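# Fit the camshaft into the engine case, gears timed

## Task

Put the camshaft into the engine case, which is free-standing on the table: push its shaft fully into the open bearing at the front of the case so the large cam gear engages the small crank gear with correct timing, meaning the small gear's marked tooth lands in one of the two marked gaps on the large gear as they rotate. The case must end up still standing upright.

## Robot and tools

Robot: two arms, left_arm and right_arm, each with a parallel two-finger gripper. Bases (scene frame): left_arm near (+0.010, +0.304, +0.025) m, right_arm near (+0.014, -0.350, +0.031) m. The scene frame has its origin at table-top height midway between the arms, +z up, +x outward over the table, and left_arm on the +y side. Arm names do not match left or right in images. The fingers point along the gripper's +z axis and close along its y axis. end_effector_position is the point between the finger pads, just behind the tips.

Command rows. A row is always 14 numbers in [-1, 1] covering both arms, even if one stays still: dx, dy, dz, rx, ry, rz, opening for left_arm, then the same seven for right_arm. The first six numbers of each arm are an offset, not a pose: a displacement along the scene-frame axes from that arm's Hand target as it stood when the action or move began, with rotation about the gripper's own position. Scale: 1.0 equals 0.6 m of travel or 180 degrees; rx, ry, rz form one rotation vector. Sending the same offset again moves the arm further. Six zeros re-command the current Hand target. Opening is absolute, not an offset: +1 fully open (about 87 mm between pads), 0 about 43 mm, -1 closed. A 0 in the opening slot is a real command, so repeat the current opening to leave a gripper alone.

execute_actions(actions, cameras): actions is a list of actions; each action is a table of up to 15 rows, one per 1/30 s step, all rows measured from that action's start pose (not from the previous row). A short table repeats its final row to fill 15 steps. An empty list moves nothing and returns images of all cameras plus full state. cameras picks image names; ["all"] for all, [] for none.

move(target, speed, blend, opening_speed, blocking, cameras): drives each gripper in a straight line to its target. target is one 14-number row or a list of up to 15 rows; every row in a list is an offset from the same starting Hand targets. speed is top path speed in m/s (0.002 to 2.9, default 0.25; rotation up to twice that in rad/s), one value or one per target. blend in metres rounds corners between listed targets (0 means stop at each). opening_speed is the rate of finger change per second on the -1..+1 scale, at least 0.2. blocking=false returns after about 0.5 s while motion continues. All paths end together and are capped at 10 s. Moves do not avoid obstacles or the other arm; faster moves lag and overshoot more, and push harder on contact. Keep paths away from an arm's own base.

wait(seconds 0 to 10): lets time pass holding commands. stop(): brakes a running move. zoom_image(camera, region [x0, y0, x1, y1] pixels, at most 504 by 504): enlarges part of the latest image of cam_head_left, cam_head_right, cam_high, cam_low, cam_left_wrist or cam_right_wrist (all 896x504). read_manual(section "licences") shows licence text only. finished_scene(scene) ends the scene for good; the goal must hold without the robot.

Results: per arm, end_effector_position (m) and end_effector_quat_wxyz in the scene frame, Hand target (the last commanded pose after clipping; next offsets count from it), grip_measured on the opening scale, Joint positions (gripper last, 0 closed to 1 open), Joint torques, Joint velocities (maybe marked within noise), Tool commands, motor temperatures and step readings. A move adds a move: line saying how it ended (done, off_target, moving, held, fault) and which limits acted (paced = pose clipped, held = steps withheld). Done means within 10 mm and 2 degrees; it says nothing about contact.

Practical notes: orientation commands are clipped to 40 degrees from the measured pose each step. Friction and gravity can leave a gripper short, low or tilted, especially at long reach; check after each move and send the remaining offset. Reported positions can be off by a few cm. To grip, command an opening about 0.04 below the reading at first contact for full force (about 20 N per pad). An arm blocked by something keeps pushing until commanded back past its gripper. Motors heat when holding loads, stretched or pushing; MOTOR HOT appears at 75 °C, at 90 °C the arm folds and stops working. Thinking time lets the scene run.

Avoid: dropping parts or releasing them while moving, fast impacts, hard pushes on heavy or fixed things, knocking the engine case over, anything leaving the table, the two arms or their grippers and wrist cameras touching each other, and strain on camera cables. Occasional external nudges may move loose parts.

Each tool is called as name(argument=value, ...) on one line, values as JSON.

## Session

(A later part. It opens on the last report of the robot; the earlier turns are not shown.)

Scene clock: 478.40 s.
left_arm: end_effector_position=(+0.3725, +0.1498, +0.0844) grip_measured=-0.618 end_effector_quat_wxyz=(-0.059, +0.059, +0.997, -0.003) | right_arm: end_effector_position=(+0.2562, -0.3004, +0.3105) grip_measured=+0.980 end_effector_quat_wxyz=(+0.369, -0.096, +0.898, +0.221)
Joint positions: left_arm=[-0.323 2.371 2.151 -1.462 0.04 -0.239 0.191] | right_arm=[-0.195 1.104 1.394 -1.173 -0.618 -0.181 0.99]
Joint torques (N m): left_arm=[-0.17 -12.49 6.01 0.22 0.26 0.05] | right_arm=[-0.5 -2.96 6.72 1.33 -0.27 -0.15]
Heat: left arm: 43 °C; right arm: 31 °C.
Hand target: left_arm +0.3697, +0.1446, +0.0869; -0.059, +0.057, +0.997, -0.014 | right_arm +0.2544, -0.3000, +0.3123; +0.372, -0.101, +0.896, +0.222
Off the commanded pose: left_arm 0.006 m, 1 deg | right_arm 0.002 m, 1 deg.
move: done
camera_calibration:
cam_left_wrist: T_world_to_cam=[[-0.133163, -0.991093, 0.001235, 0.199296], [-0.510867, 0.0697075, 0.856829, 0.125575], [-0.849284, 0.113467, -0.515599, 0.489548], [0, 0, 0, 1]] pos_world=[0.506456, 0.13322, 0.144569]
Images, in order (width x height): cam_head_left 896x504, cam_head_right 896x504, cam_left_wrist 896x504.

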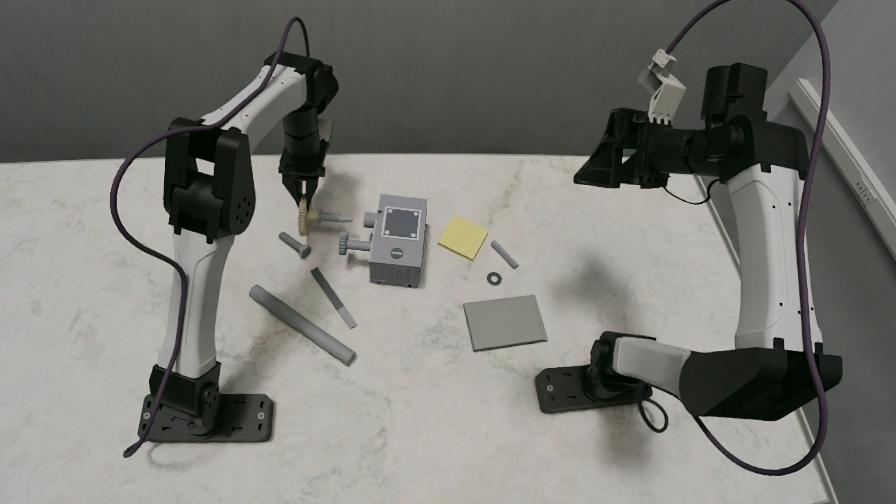

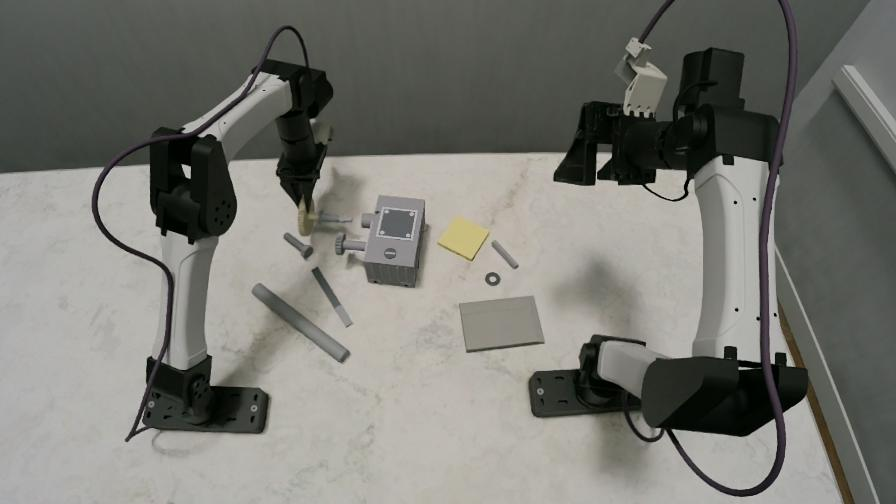

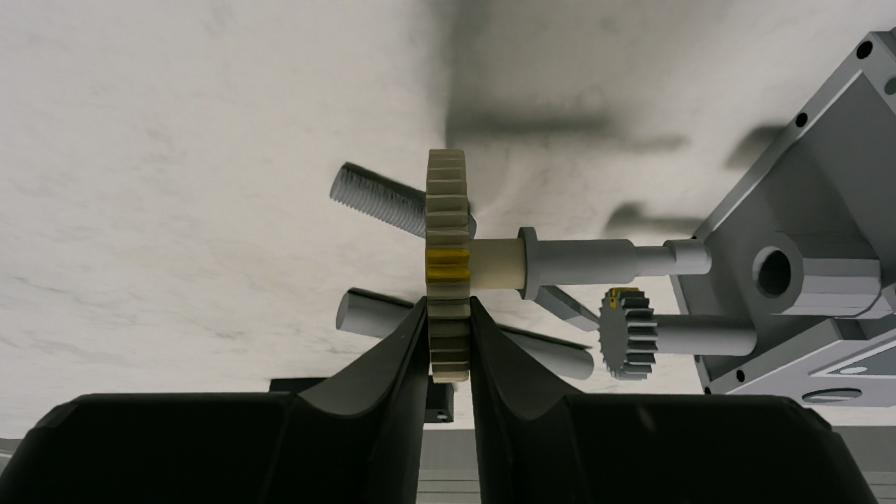

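move(target=[-0.005,-0.013,0.0125,0,0,0,-0.95,0,0,0,0,0,0,1], cameras=["cam_left_wrist","cam_head_left","cam_head_right"], speed=0.05)

zoom_image(camera="cam_left_wrist", region=[520, 120, 860, 360])

zoom_image(camera="cam_head_left", region=[280, 180, 420, 290])

zoom_image(camera="cam_head_right", region=[280, 180, 420, 290])

Scene clock: 488.37 s.
left_arm: end_effector_position=(+0.3695, +0.1422, +0.0844) grip_measured=-0.618 end_effector_quat_wxyz=(-0.059, +0.058, +0.997, -0.002) | right_arm: end_effector_position=(+0.2562, -0.3004, +0.3105) grip_measured=+0.980 end_effector_quat_wxyz=(+0.369, -0.096, +0.898, +0.221)
Joint positions: left_arm=[-0.341 2.371 2.151 -1.461 0.041 -0.257 0.191] | right_arm=[-0.195 1.104 1.394 -1.173 -0.618 -0.181 0.99]
Joint torques (N m): left_arm=[-0.27 -12.56 8.53 -0.05 0.25 0.04] | right_arm=[-0.44 -2.97 6.69 1.33 -0.27 -0.15]
Heat: left arm: 44 °C; right arm: 31 °C.
Hand target: left_arm +0.3667, +0.1368, +0.0944; -0.059, +0.057, +0.997, -0.014 | right_arm +0.2544, -0.3000, +0.3123; +0.372, -0.101, +0.896, +0.222
Off the commanded pose: left_arm 0.012 m, 1 deg | right_arm 0.002 m, 1 deg.
move: off_target (left_arm)
camera_calibration:
cam_left_wrist: T_world_to_cam=[[-0.132736, -0.991151, 0.00058436, 0.191364], [-0.51078, 0.0689094, 0.856945, 0.124656], [-0.849403, 0.113449, -0.515407, 0.48797], [0, 0, 0, 1]] pos_world=[0.503556, 0.125721, 0.144568]
Images, in order (width x height): cam_head_left 896x504, cam_head_right 896x504, cam_left_wrist 896x504.

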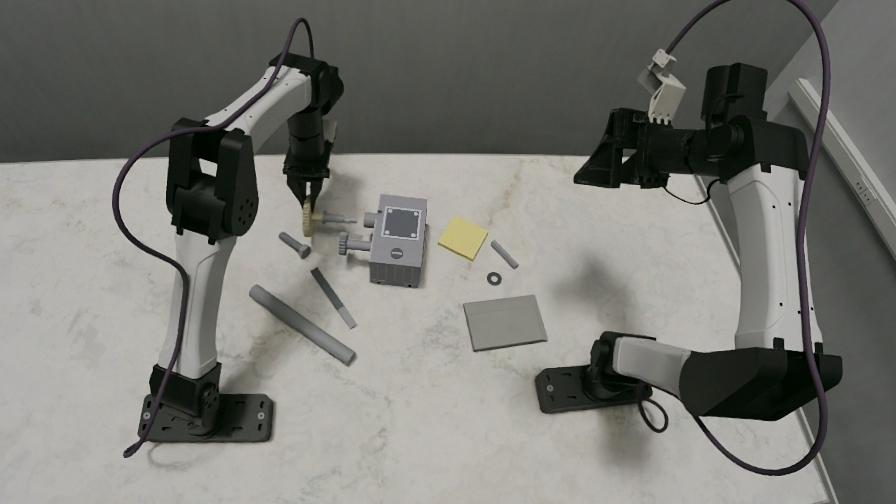

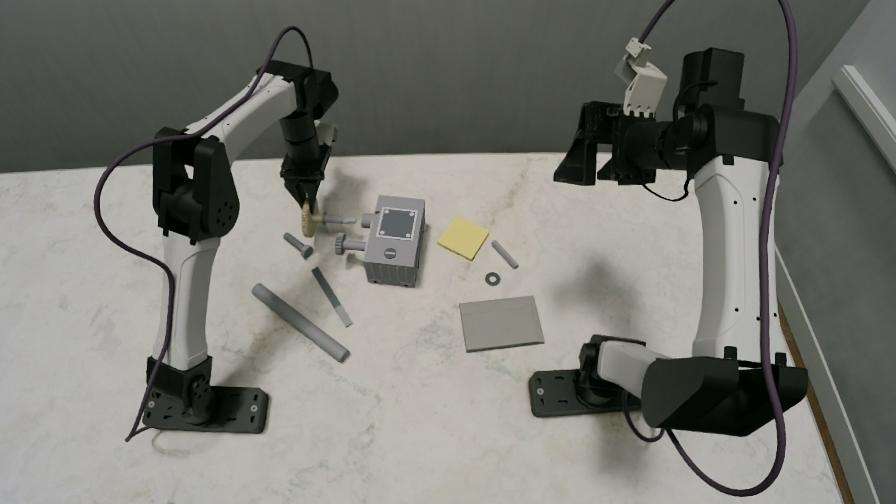

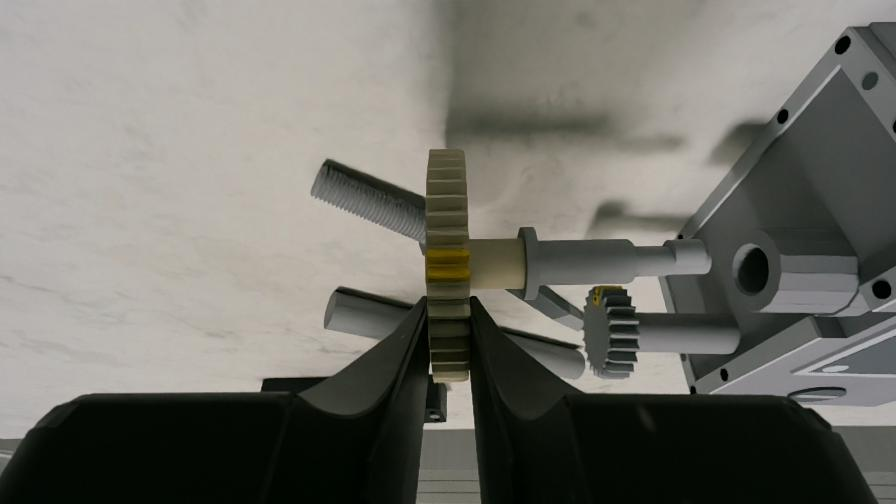

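Scaled by 1.482.

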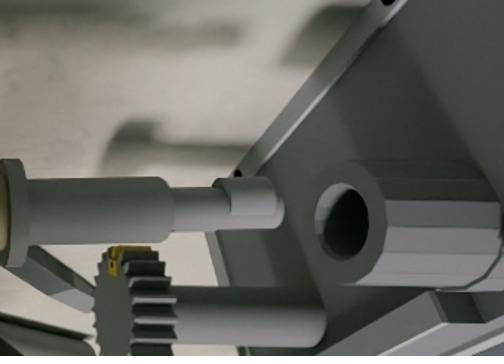

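Scaled by 3.600.

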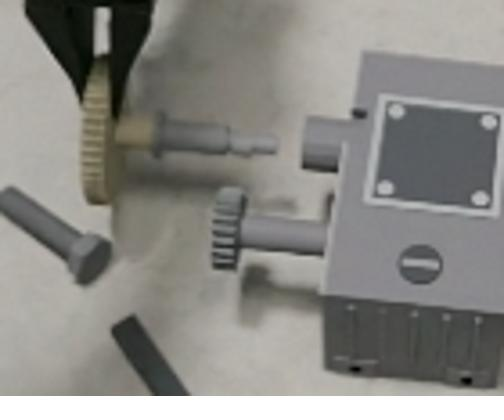

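Scaled by 3.600.

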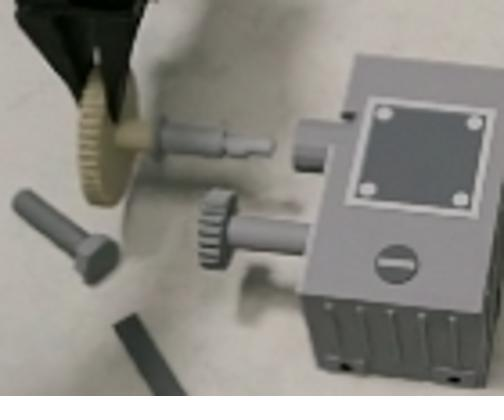

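move(target=[0,-0.002,0.008,0,0,0,-0.95,0,0,0,0,0,0,1], cameras=["cam_left_wrist","cam_head_left"], speed=0.05)

zoom_image(camera="cam_left_wrist", region=[520, 120, 860, 360])

zoom_image(camera="cam_head_left", region=[280, 180, 420, 290])

Scene clock: 494.43 s.
left_arm: end_effector_position=(+0.3675, +0.1429, +0.0872) grip_measured=-0.618 end_effector_quat_wxyz=(-0.063, +0.057, +0.996, -0.001) | right_arm: end_effector_position=(+0.2562, -0.3004, +0.3105) grip_measured=+0.980 end_effector_quat_wxyz=(+0.369, -0.096, +0.898, +0.221)
Joint positions: left_arm=[-0.341 2.371 2.16 -1.479 0.041 -0.26 0.191] | right_arm=[-0.195 1.104 1.394 -1.173 -0.618 -0.181 0.99]
Joint torques (N m): left_arm=[-0.5 -12.33 9.95 -0.11 0.26 -0.01] | right_arm=[-0.53 -2.96 6.74 1.32 -0.25 -0.15]
Motor temperatures (°C): left_arm=[20 45 37 25 22 22 24] | right_arm=[22 29 31 27 19 22 19]
Heat: left arm: 45 °C; right arm: 31 °C.
Hand target: left_arm +0.3668, +0.1356, +0.0993; -0.059, +0.057, +0.997, -0.014 | right_arm +0.2544, -0.3000, +0.3123; +0.372, -0.101, +0.896, +0.222
Off the commanded pose: left_arm 0.014 m, 2 deg | right_arm 0.002 m, 1 deg.
move: off_target (left_arm)
camera_calibration:
cam_left_wrist: T_world_to_cam=[[-0.129778, -0.991541, -0.0018815, 0.190987], [-0.503981, 0.0643293, 0.861316, 0.118919], [-0.853909, 0.112728, -0.508067, 0.488744], [0, 0, 0, 1]] pos_world=[0.502062, 0.126626, 0.146247]
Images, in order (width x height): cam_head_left 896x504, cam_left_wrist 896x504.

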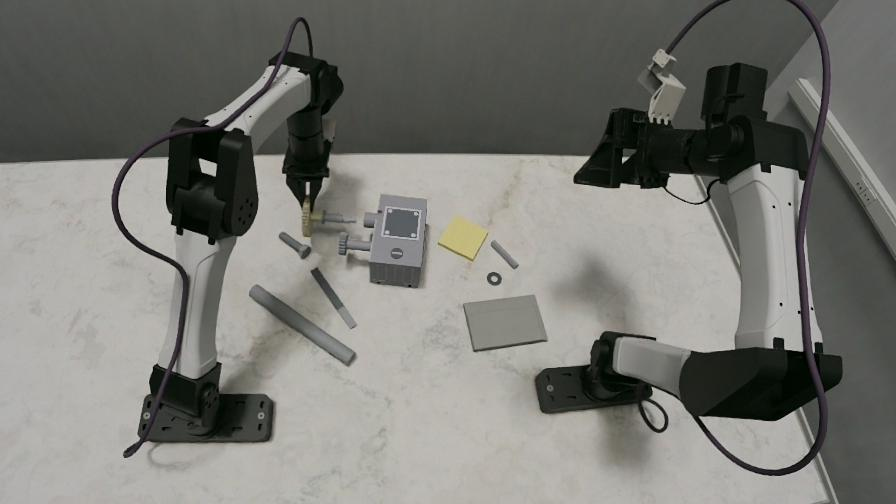

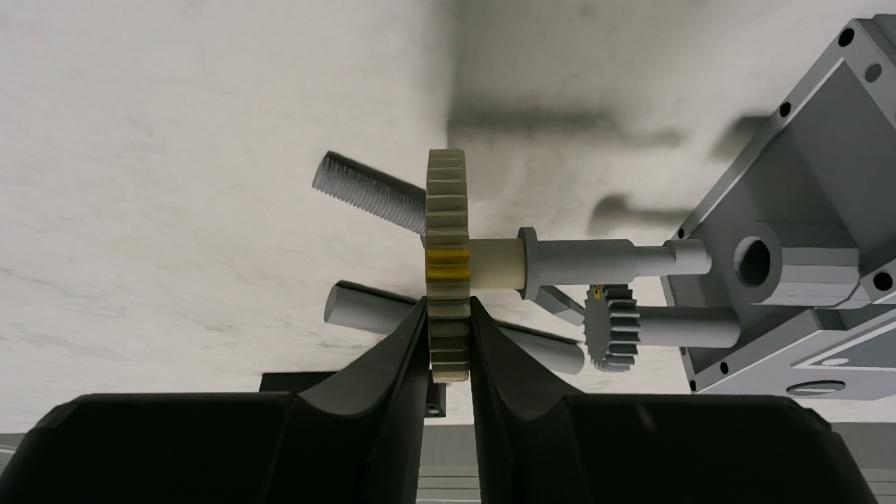

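Scaled by 1.482.

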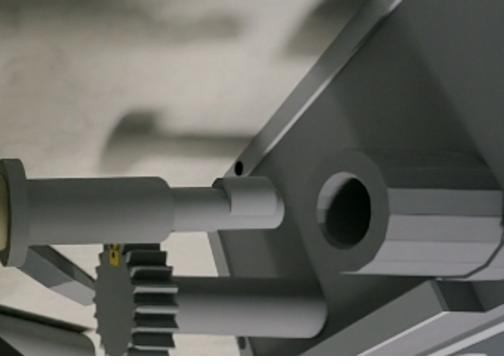

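Scaled by 3.600.

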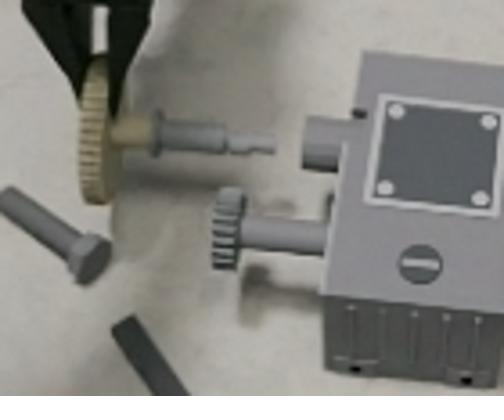

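move(target=[0.003,-0.005,0.008,0,0,0,-0.95,0,0,0,0,0,0,1], cameras=["cam_left_wrist","cam_head_left"], speed=0.05)

zoom_image(camera="cam_left_wrist", region=[520, 120, 860, 360])

zoom_image(camera="cam_head_left", region=[280, 180, 420, 290])

Scene clock: 499.67 s.
left_arm: end_effector_position=(+0.3706, +0.1398, +0.0994) grip_measured=-0.618 end_effector_quat_wxyz=(-0.054, +0.057, +0.997, -0.004) | right_arm: end_effector_position=(+0.2562, -0.3004, +0.3105) grip_measured=+0.980 end_effector_quat_wxyz=(+0.369, -0.096, +0.898, +0.221)
Joint positions: left_arm=[-0.345 2.371 2.214 -1.513 0.041 -0.265 0.191] | right_arm=[-0.195 1.104 1.394 -1.173 -0.618 -0.181 0.99]
Joint torques (N m): left_arm=[-0.57 -10.63 9.89 -0.1 0.27 0] | right_arm=[-0.51 -2.92 6.71 1.35 -0.27 -0.14]
Heat: left arm: 46 °C; right arm: 31 °C.
Hand target: left_arm +0.3686, +0.1327, +0.1040; -0.059, +0.057, +0.997, -0.014 | right_arm +0.2544, -0.3000, +0.3123; +0.372, -0.101, +0.896, +0.222
Off the commanded pose: left_arm 0.009 m, 1 deg | right_arm 0.002 m, 1 deg.
move: done
camera_calibration:
cam_left_wrist: T_world_to_cam=[[-0.128645, -0.991688, 0.00244489, 0.187553], [-0.519824, 0.0695327, 0.851439, 0.116306], [-0.844531, 0.108263, -0.524449, 0.496677], [0, 0, 0, 1]] pos_world=[0.504045, 0.124135, 0.160995]
Images, in order (width x height): cam_head_left 896x504, cam_left_wrist 896x504.

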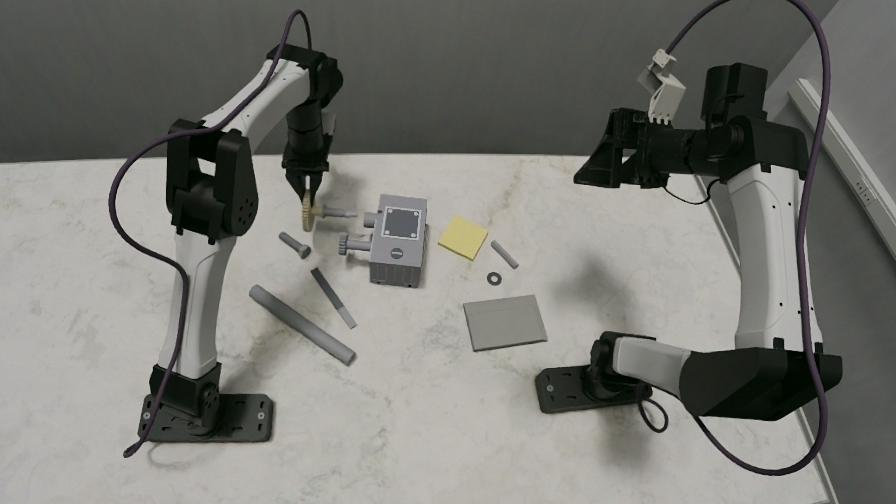

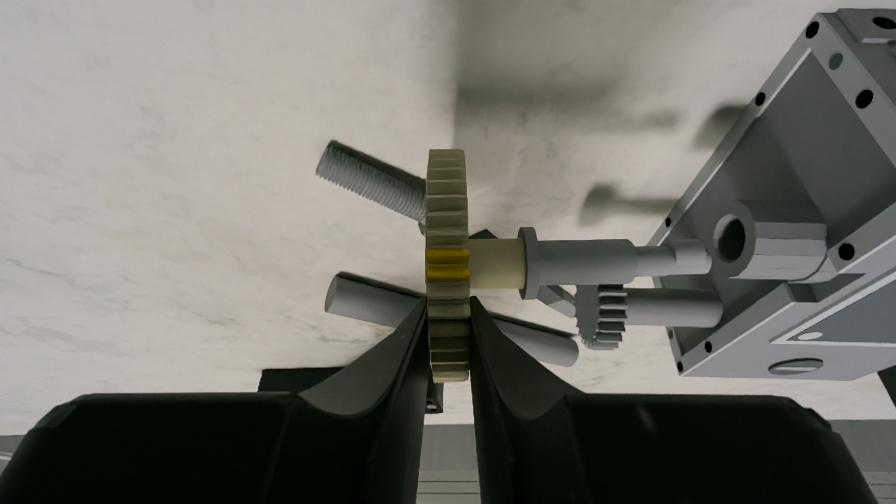

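Scaled by 1.482.

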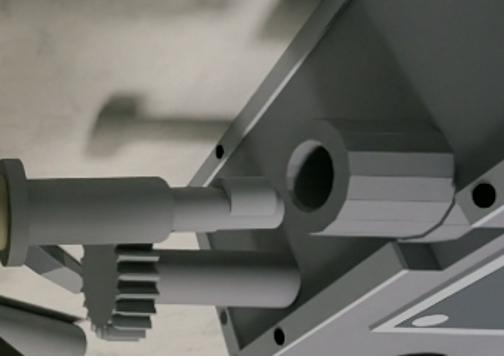

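Scaled by 3.600.

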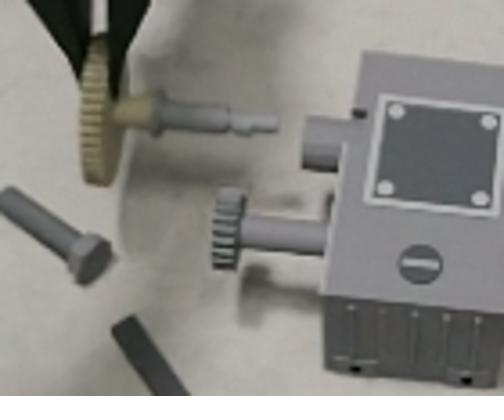

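move(target=[-0.005,0.0,-0.0205,0,0,0,-0.95,0,0,0,0,0,0,1], cameras=["cam_left_wrist","cam_head_left"], speed=0.05)

zoom_image(camera="cam_left_wrist", region=[520, 120, 860, 360])

zoom_image(camera="cam_head_left", region=[280, 180, 420, 290])

Scene clock: 506.90 s.
left_arm: end_effector_position=(+0.3689, +0.1388, +0.0901) grip_measured=-0.618 end_effector_quat_wxyz=(-0.057, +0.057, +0.997, -0.003) | right_arm: end_effector_position=(+0.2562, -0.3004, +0.3105) grip_measured=+0.980 end_effector_quat_wxyz=(+0.369, -0.096, +0.898, +0.221)
Joint positions: left_arm=[-0.349 2.371 2.175 -1.481 0.042 -0.267 0.191] | right_arm=[-0.195 1.104 1.394 -1.173 -0.618 -0.181 0.99]
Joint torques (N m): left_arm=[-0.46 -12.23 6.01 0.17 0.24 0.01] | right_arm=[-0.5 -2.95 6.68 1.32 -0.26 -0.15]
Heat: left arm: 46 °C; right arm: 31 °C.
Hand target: left_arm +0.3656, +0.1326, +0.0918; -0.059, +0.057, +0.997, -0.014 | right_arm +0.2544, -0.3000, +0.3123; +0.372, -0.101, +0.896, +0.222
Off the commanded pose: left_arm 0.007 m, 1 deg | right_arm 0.002 m, 1 deg.
move: done
camera_calibration:
cam_left_wrist: T_world_to_cam=[[-0.130564, -0.99144, 0.000812305, 0.187097], [-0.513833, 0.0683682, 0.855161, 0.121008], [-0.847896, 0.111236, -0.518361, 0.490798], [0, 0, 0, 1]] pos_world=[0.502752, 0.122627, 0.150777]
Images, in order (width x height): cam_head_left 896x504, cam_left_wrist 896x504.

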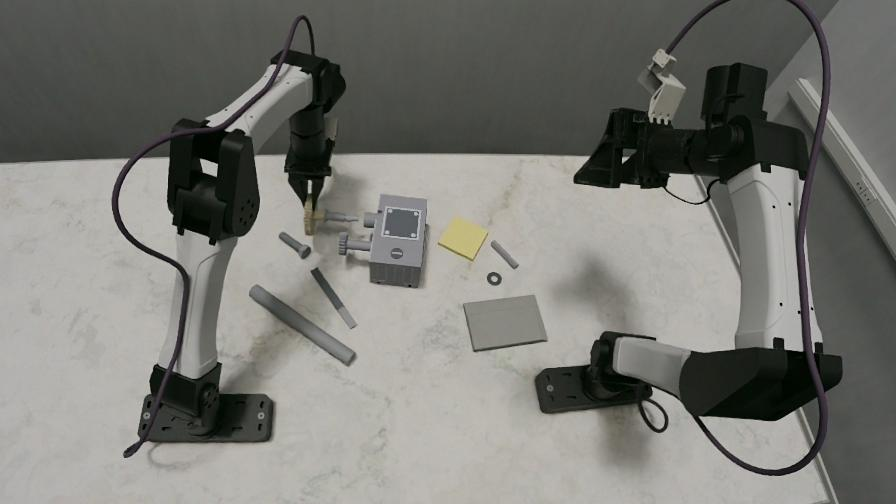

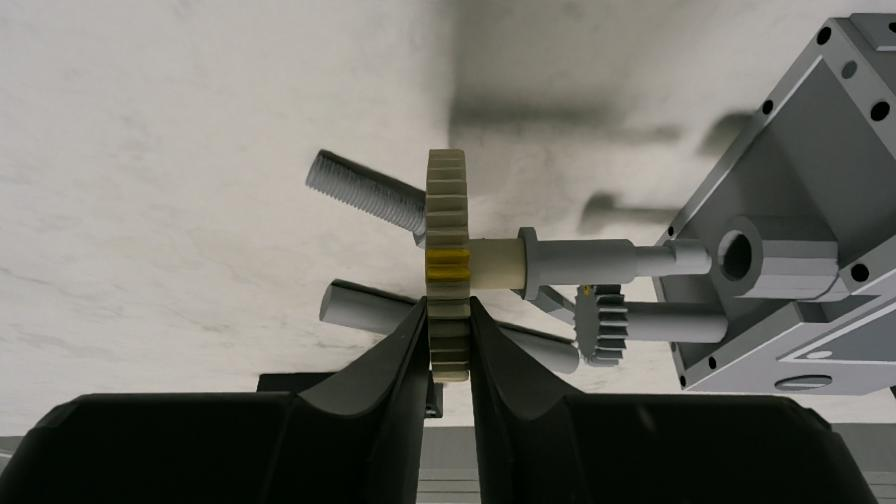

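Scaled by 1.482.

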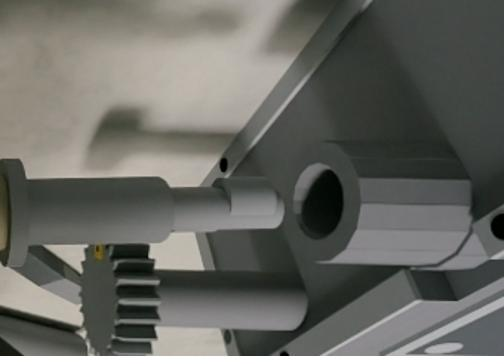

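Scaled by 3.600.

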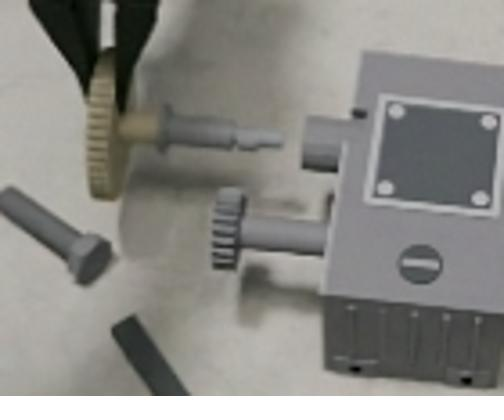

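move(target=[-0.003,-0.026,0,0,0,0,-0.95,0,0,0,0,0,0,1], cameras=["cam_left_wrist","cam_head_left"], speed=0.03)

zoom_image(camera="cam_left_wrist", region=[520, 120, 860, 360])

zoom_image(camera="cam_head_left", region=[280, 180, 420, 290])

Scene clock: 512.80 s.
left_arm: end_effector_position=(+0.3628, +0.1252, +0.0886) grip_measured=-0.618 end_effector_quat_wxyz=(-0.060, +0.057, +0.997, -0.002) | right_arm: end_effector_position=(+0.2562, -0.3004, +0.3105) grip_measured=+0.980 end_effector_quat_wxyz=(+0.369, -0.096, +0.898, +0.221)
Joint positions: left_arm=[-0.382 2.376 2.175 -1.481 0.045 -0.3 0.191] | right_arm=[-0.195 1.104 1.394 -1.173 -0.618 -0.181 0.99]
Joint torques (N m): left_arm=[-0.46 -10.69 9.62 0.07 0.26 0.01] | right_arm=[-0.53 -2.96 6.68 1.33 -0.27 -0.15]
Heat: left arm: 46 °C; right arm: 31 °C.
Hand target: left_arm +0.3638, +0.1170, +0.0918; -0.059, +0.057, +0.997, -0.014 | right_arm +0.2544, -0.3000, +0.3123; +0.372, -0.101, +0.896, +0.222
Off the commanded pose: left_arm 0.009 m, 1 deg | right_arm 0.002 m, 1 deg.
move: done
camera_calibration:
cam_left_wrist: T_world_to_cam=[[-0.129958, -0.991519, -0.000782282, 0.172802], [-0.509777, 0.0661395, 0.85776, 0.118693], [-0.850434, 0.111871, -0.514049, 0.486801], [0, 0, 0, 1]] pos_world=[0.496956, 0.109027, 0.148565]
Images, in order (width x height): cam_head_left 896x504, cam_left_wrist 896x504.

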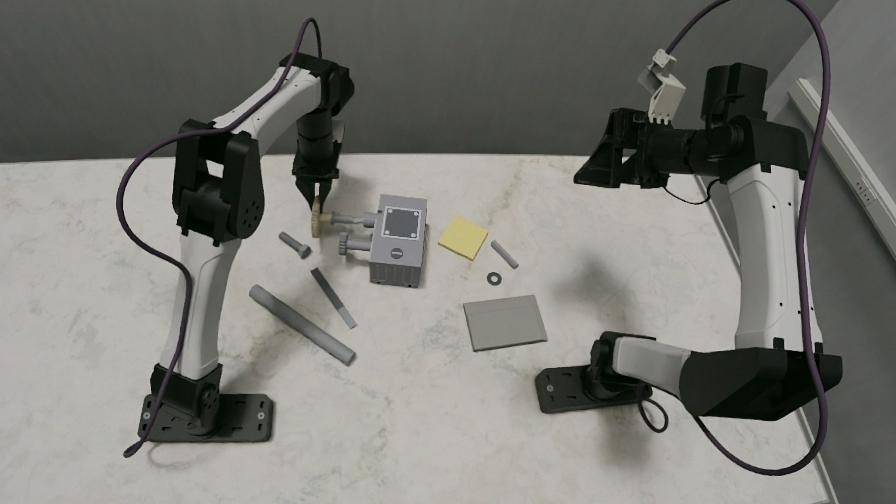

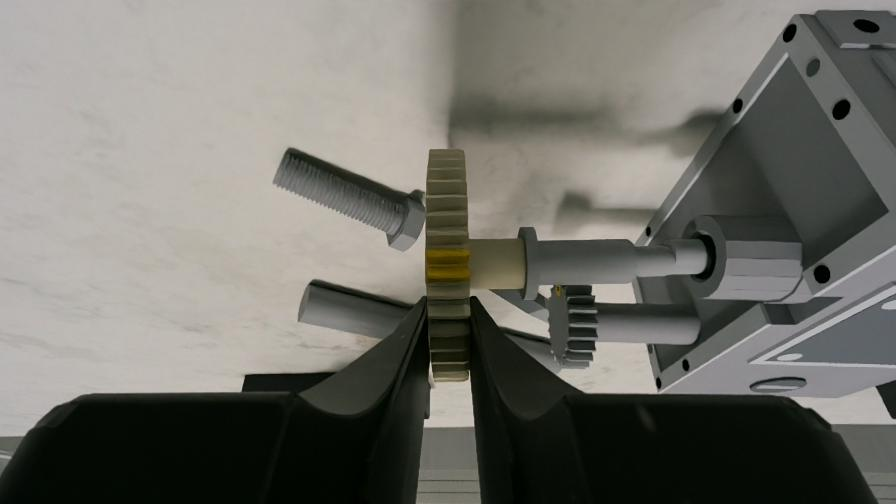

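Scaled by 1.482.

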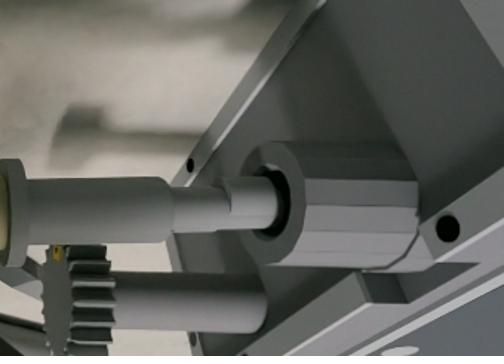

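Scaled by 3.600.

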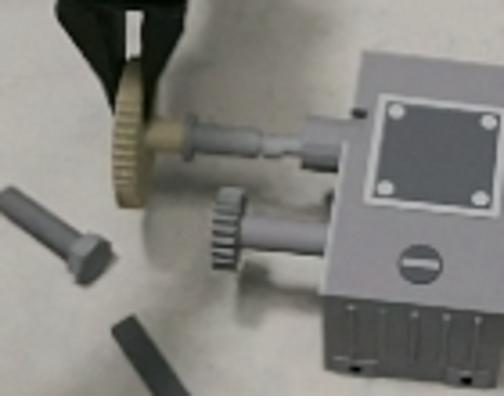

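move(target=[-0.005,-0.042,0.004,0,0,0,-0.95,0,0,0,0,0,0,1], cameras=["cam_left_wrist","cam_head_left"], speed=0.03)

zoom_image(camera="cam_left_wrist", region=[400, 130, 740, 390])

zoom_image(camera="cam_head_left", region=[280, 180, 420, 290])

Scene clock: 518.00 s.
left_arm: end_effector_position=(+0.3631, +0.0992, +0.0889) grip_measured=-0.618 end_effector_quat_wxyz=(-0.054, +0.058, +0.997, -0.003) | right_arm: end_effector_position=(+0.2562, -0.3004, +0.3105) grip_measured=+0.980 end_effector_quat_wxyz=(+0.369, -0.096, +0.898, +0.221)
Joint positions: left_arm=[-0.434 2.426 2.268 -1.509 0.048 -0.35 0.191] | right_arm=[-0.195 1.104 1.394 -1.173 -0.618 -0.181 0.99]
Joint torques (N m): left_arm=[-0.55 -10.96 10.1 -0.05 0.28 0.01] | right_arm=[-0.55 -2.95 6.65 1.32 -0.26 -0.15]
Heat: left arm: 47 °C; right arm: 31 °C.
Hand target: left_arm +0.3607, +0.0918, +0.0942; -0.059, +0.057, +0.997, -0.014 | right_arm +0.2544, -0.3000, +0.3123; +0.372, -0.101, +0.896, +0.222
Off the commanded pose: left_arm 0.009 m, 1 deg | right_arm 0.002 m, 1 deg.
move: done
camera_calibration:
cam_left_wrist: T_world_to_cam=[[-0.13232, -0.991206, 0.00106136, 0.147724], [-0.520096, 0.070341, 0.851206, 0.124177], [-0.843796, 0.11208, -0.52483, 0.488643], [0, 0, 0, 1]] pos_world=[0.496446, 0.0829237, 0.150598]
Images, in order (width x height): cam_head_left 896x504, cam_left_wrist 896x504.

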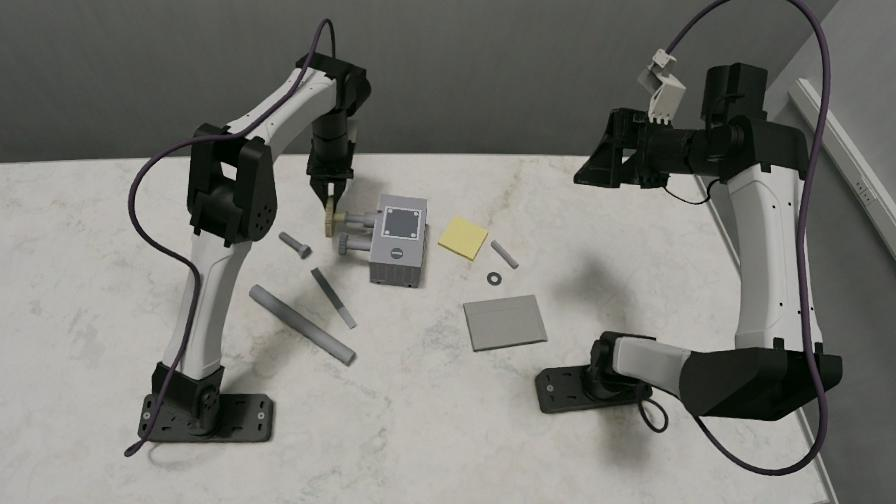

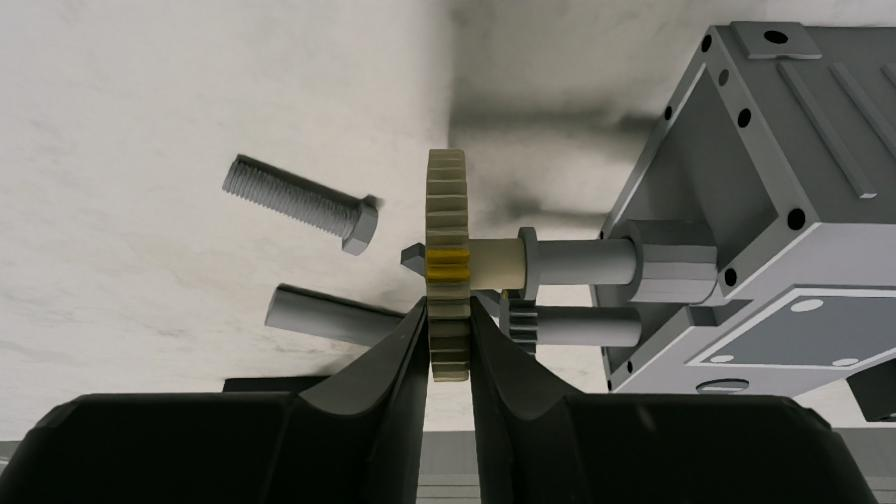

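Scaled by 1.482.

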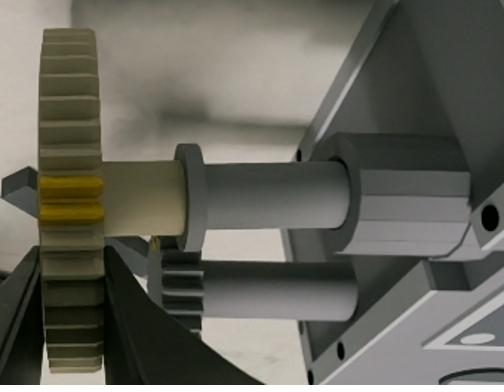

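Scaled by 3.600.

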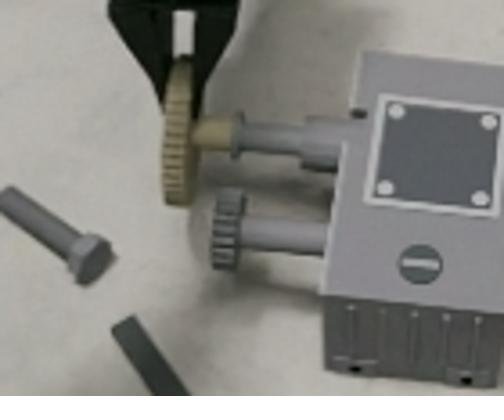

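move(target=[[-0.002,-0.016,0,0,0,0,-0.95,0,0,0,0,0,0,1],[-0.002,-0.02,0,0.002,0.02,0,-0.95,0,0,0,0,0,0,1],[-0.003,-0.023,0,-0.002,-0.02,0,-0.95,0,0,0,0,0,0,1],[-0.003,-0.026,0,0.002,0.02,0,-0.95,0,0,0,0,0,0,1],[-0.003,-0.028,0,-0.002,-0.02,0,-0.95,0,0,0,0,0,0,1],[-0.003,-0.03,0,0,0,0,-0.95,0,0,0,0,0,0,1]], blend=0.002, cameras=["cam_left_wrist","cam_head_left"], speed=0.03)

zoom_image(camera="cam_left_wrist", region=[400, 130, 740, 390])

zoom_image(camera="cam_head_left", region=[280, 180, 420, 290])

Scene clock: 547.70 s.
left_arm: end_effector_position=(+0.3633, +0.0974, +0.0900) grip_measured=-0.618 end_effector_quat_wxyz=(-0.055, +0.060, +0.996, +0.020) | right_arm: end_effector_position=(+0.2562, -0.3004, +0.3105) grip_measured=+0.980 end_effector_quat_wxyz=(+0.369, -0.096, +0.898, +0.221)
Joint positions: left_arm=[-0.452 2.467 2.345 -1.565 0.01 -0.366 0.191] | right_arm=[-0.195 1.104 1.394 -1.173 -0.618 -0.181 0.99]
Joint torques (N m): left_arm=[-2.09 -11.06 10.14 0.13 0.64 -0.22] | right_arm=[-0.54 -2.91 6.69 1.33 -0.27 -0.14]
Motor temperatures (°C): left_arm=[20 50 40 25 22 22 24] | right_arm=[22 29 31 27 19 22 19]
Heat: left arm: 50 °C; right arm: 31 °C.
Hand target: left_arm +0.3589, +0.0738, +0.0941; -0.059, +0.057, +0.997, -0.014 | right_arm +0.2544, -0.3000, +0.3123; +0.372, -0.101, +0.896, +0.222
Off the commanded pose: left_arm 0.024 m, 4 deg | right_arm 0.002 m, 1 deg.
joint sent to its limit (left arm) — joint 4 (wrist pitch), lower limit. The joint targets still meet the commanded pose.
move: off_target (left_arm)
camera_calibration:
cam_left_wrist: T_world_to_cam=[[-0.138984, -0.989341, -0.0434398, 0.152206], [-0.52008, 0.0355915, 0.853376, 0.126703], [-0.842734, 0.141197, -0.519483, 0.485916], [0, 0, 0, 1]] pos_world=[0.496548, 0.0774646, 0.150912]
Images, in order (width x height): cam_head_left 896x504, cam_left_wrist 896x504.

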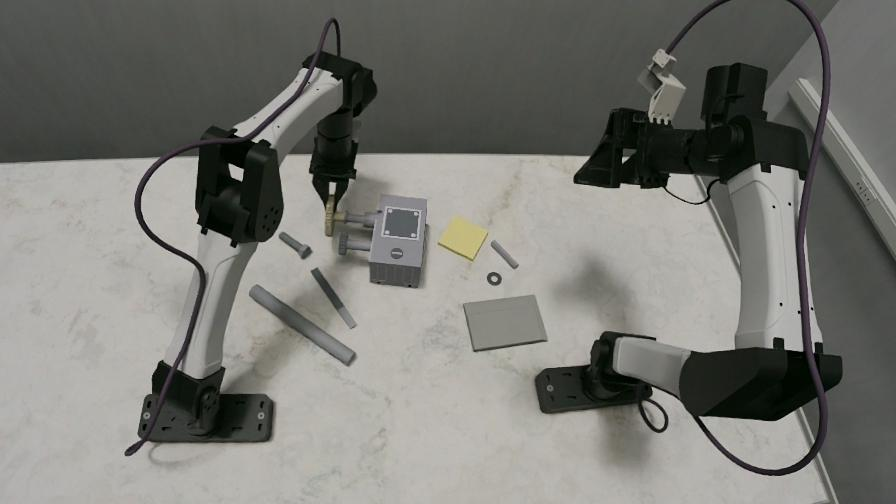

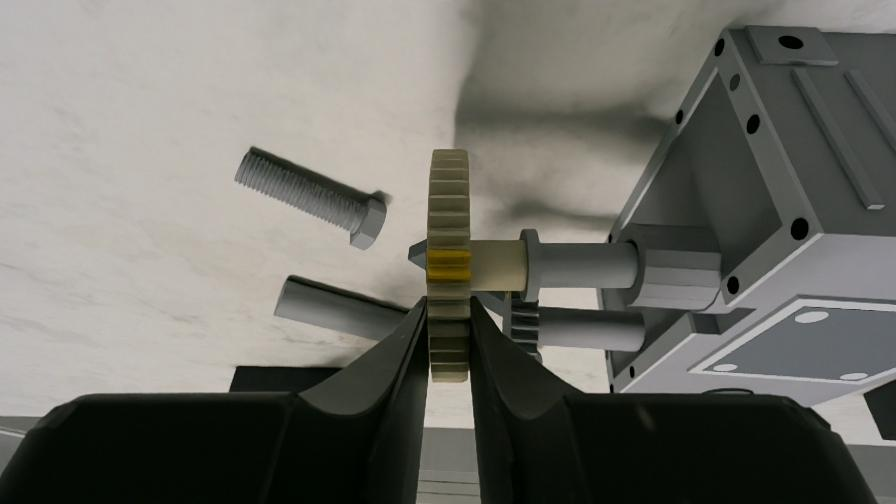

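Scaled by 1.482.

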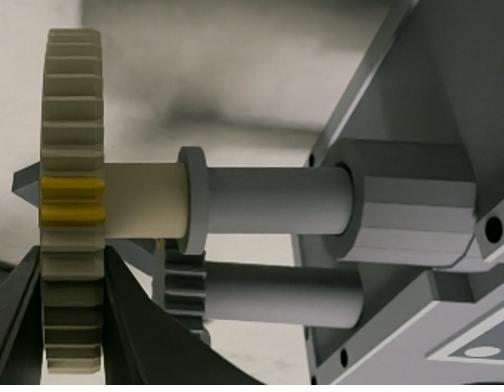

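Scaled by 3.600.

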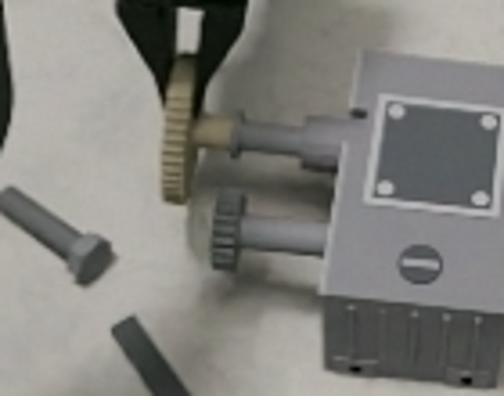

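move(target=[-0.005,0.028,-0.002,0,0,0,-0.95,0,0,0,0,0,0,1], cameras=["cam_left_wrist","cam_head_left"], speed=0.04)

zoom_image(camera="cam_left_wrist", region=[480, 180, 740, 380])

zoom_image(camera="cam_head_left", region=[310, 190, 410, 270])

Scene clock: 553.30 s.
left_arm: end_effector_position=(+0.3623, +0.0995, +0.0869) grip_measured=-0.618 end_effector_quat_wxyz=(-0.057, +0.056, +0.997, +0.009) | right_arm: end_effector_position=(+0.2562, -0.3004, +0.3105) grip_measured=+0.980 end_effector_quat_wxyz=(+0.369, -0.096, +0.898, +0.221)
Joint positions: left_arm=[-0.441 2.442 2.287 -1.527 0.03 -0.361 0.191] | right_arm=[-0.195 1.104 1.394 -1.173 -0.618 -0.181 0.99]
Joint torques (N m): left_arm=[-0.57 -13.98 4.86 0.26 0.43 0.04] | right_arm=[-0.53 -2.92 6.69 1.33 -0.27 -0.15]
Heat: left arm: 50 °C; right arm: 31 °C.
Hand target: left_arm +0.3560, +0.0906, +0.0929; -0.059, +0.057, +0.997, -0.014 | right_arm +0.2544, -0.3000, +0.3123; +0.372, -0.101, +0.896, +0.222
Off the commanded pose: left_arm 0.013 m, 3 deg | right_arm 0.002 m, 1 deg.
move: off_target (left_arm)
camera_calibration:
cam_left_wrist: T_world_to_cam=[[-0.12965, -0.991319, -0.021841, 0.148921], [-0.516267, 0.0486816, 0.855043, 0.125847], [-0.846557, 0.122132, -0.518097, 0.486288], [0, 0, 0, 1]] pos_world=[0.495949, 0.08211, 0.147592]
Images, in order (width x height): cam_head_left 896x504, cam_left_wrist 896x504.

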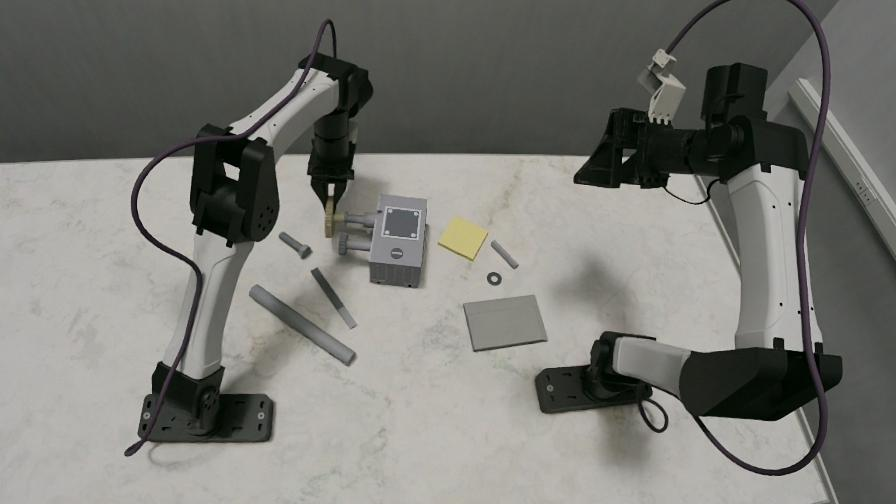

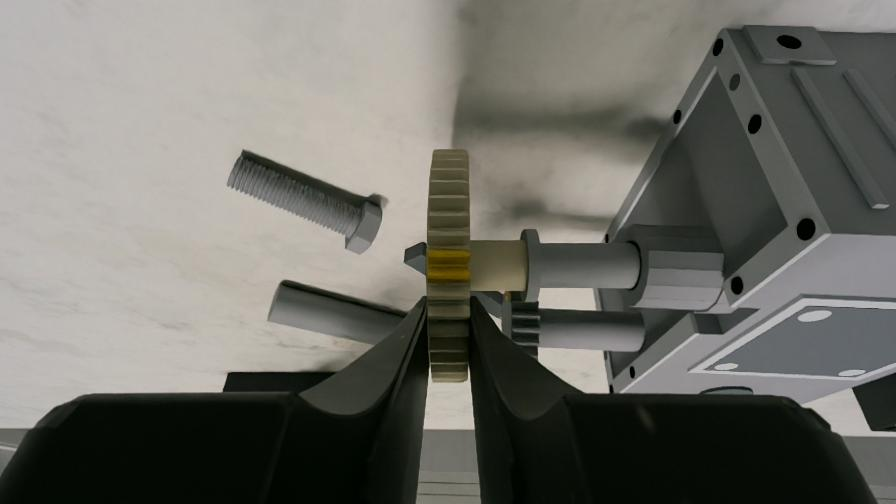

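Scaled by 1.938.

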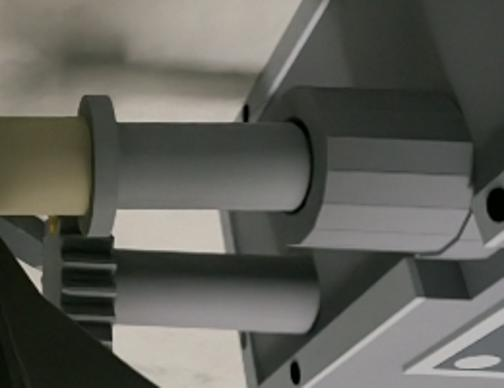

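Scaled by 5.040.

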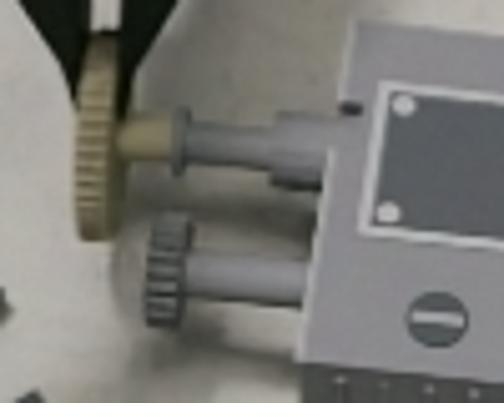

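move(target=[[0.005,-0.017,0.0,0,0,0,-0.95,0,0,0,0,0,0,1],[-0.008,-0.02,-0.004,0,0,0,-0.95,0,0,0,0,0,0,1],[0,-0.023,-0.011,0,0,0,-0.95,0,0,0,0,0,0,1],[0.008,-0.025,-0.004,0,0,0,-0.95,0,0,0,0,0,0,1],[0.0,-0.025,0.006,0,0,0,-0.95,0,0,0,0,0,0,1],[-0.006,-0.025,-0.002,0,0,0,-0.95,0,0,0,0,0,0,1],[0.003,-0.022,-0.002,0,0,0,-0.95,0,0,0,0,0,0,1]], blend=0.001, cameras=["cam_left_wrist","cam_head_left"], speed=0.02)

zoom_image(camera="cam_left_wrist", region=[480, 180, 740, 380])

zoom_image(camera="cam_head_left", region=[310, 190, 410, 270])

Scene clock: 567.40 s.
left_arm: end_effector_position=(+0.3627, +0.0980, +0.0885) grip_measured=-0.618 end_effector_quat_wxyz=(-0.058, +0.058, +0.997, +0.014) | right_arm: end_effector_position=(+0.2562, -0.3004, +0.3105) grip_measured=+0.980 end_effector_quat_wxyz=(+0.369, -0.096, +0.898, +0.221)
Joint positions: left_arm=[-0.447 2.462 2.328 -1.555 0.021 -0.365 0.191] | right_arm=[-0.195 1.104 1.394 -1.173 -0.618 -0.181 0.99]
Joint torques (N m): left_arm=[-2.07 -11.86 8.24 0.24 0.52 -0.17] | right_arm=[-0.47 -2.99 6.65 1.33 -0.27 -0.16]
Heat: left arm: 52 °C; right arm: 31 °C.
Hand target: left_arm +0.3577, +0.0774, +0.0918; -0.059, +0.057, +0.997, -0.014 | right_arm +0.2544, -0.3000, +0.3123; +0.372, -0.101, +0.896, +0.222
Off the commanded pose: left_arm 0.021 m, 3 deg | right_arm 0.002 m, 1 deg.
move: off_target (left_arm)
camera_calibration:
cam_left_wrist: T_world_to_cam=[[-0.132989, -0.99056, -0.0332459, 0.149607], [-0.51459, 0.0403411, 0.856487, 0.124915], [-0.84706, 0.131012, -0.515097, 0.486714], [0, 0, 0, 1]] pos_world=[0.496452, 0.0793904, 0.148691]
Images, in order (width x height): cam_head_left 896x504, cam_left_wrist 896x504.

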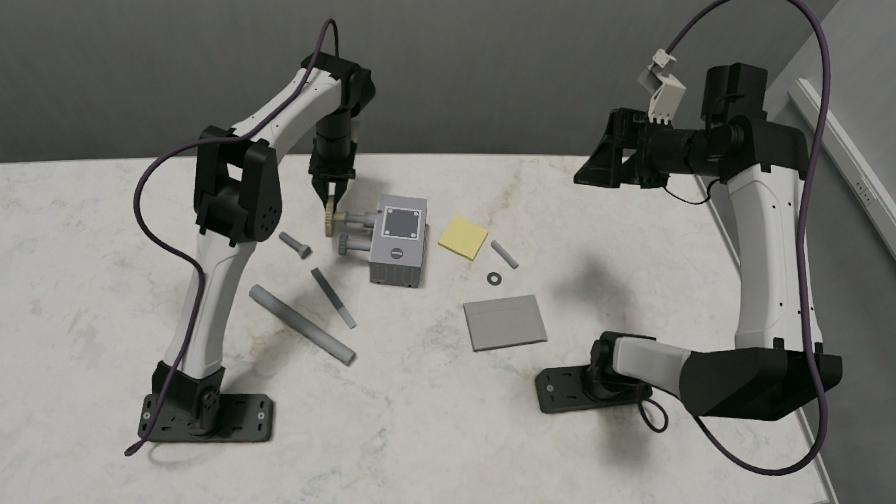

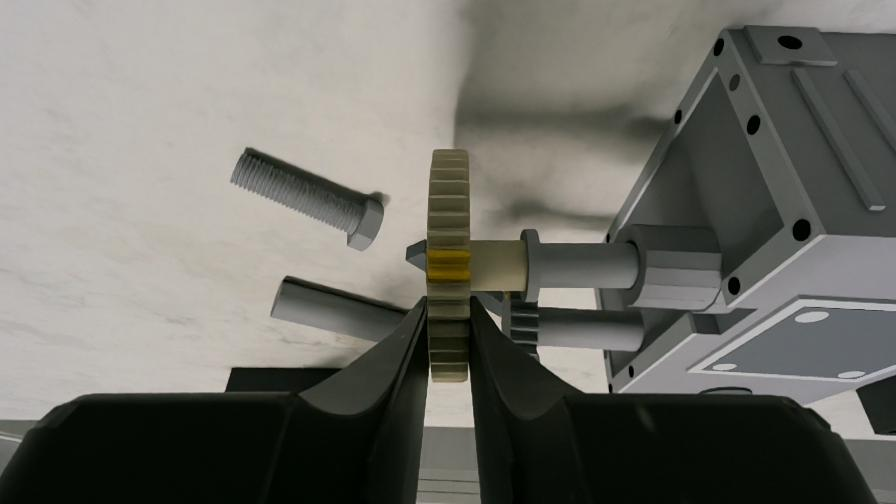

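Scaled by 1.938.

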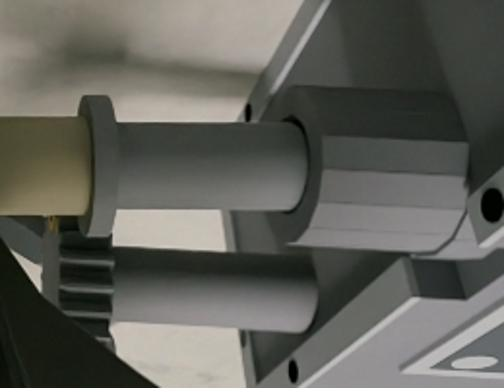

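Scaled by 5.040.

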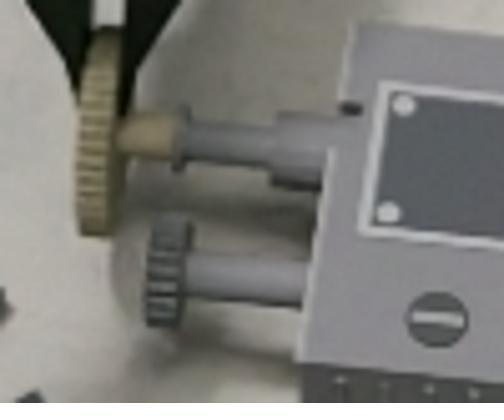

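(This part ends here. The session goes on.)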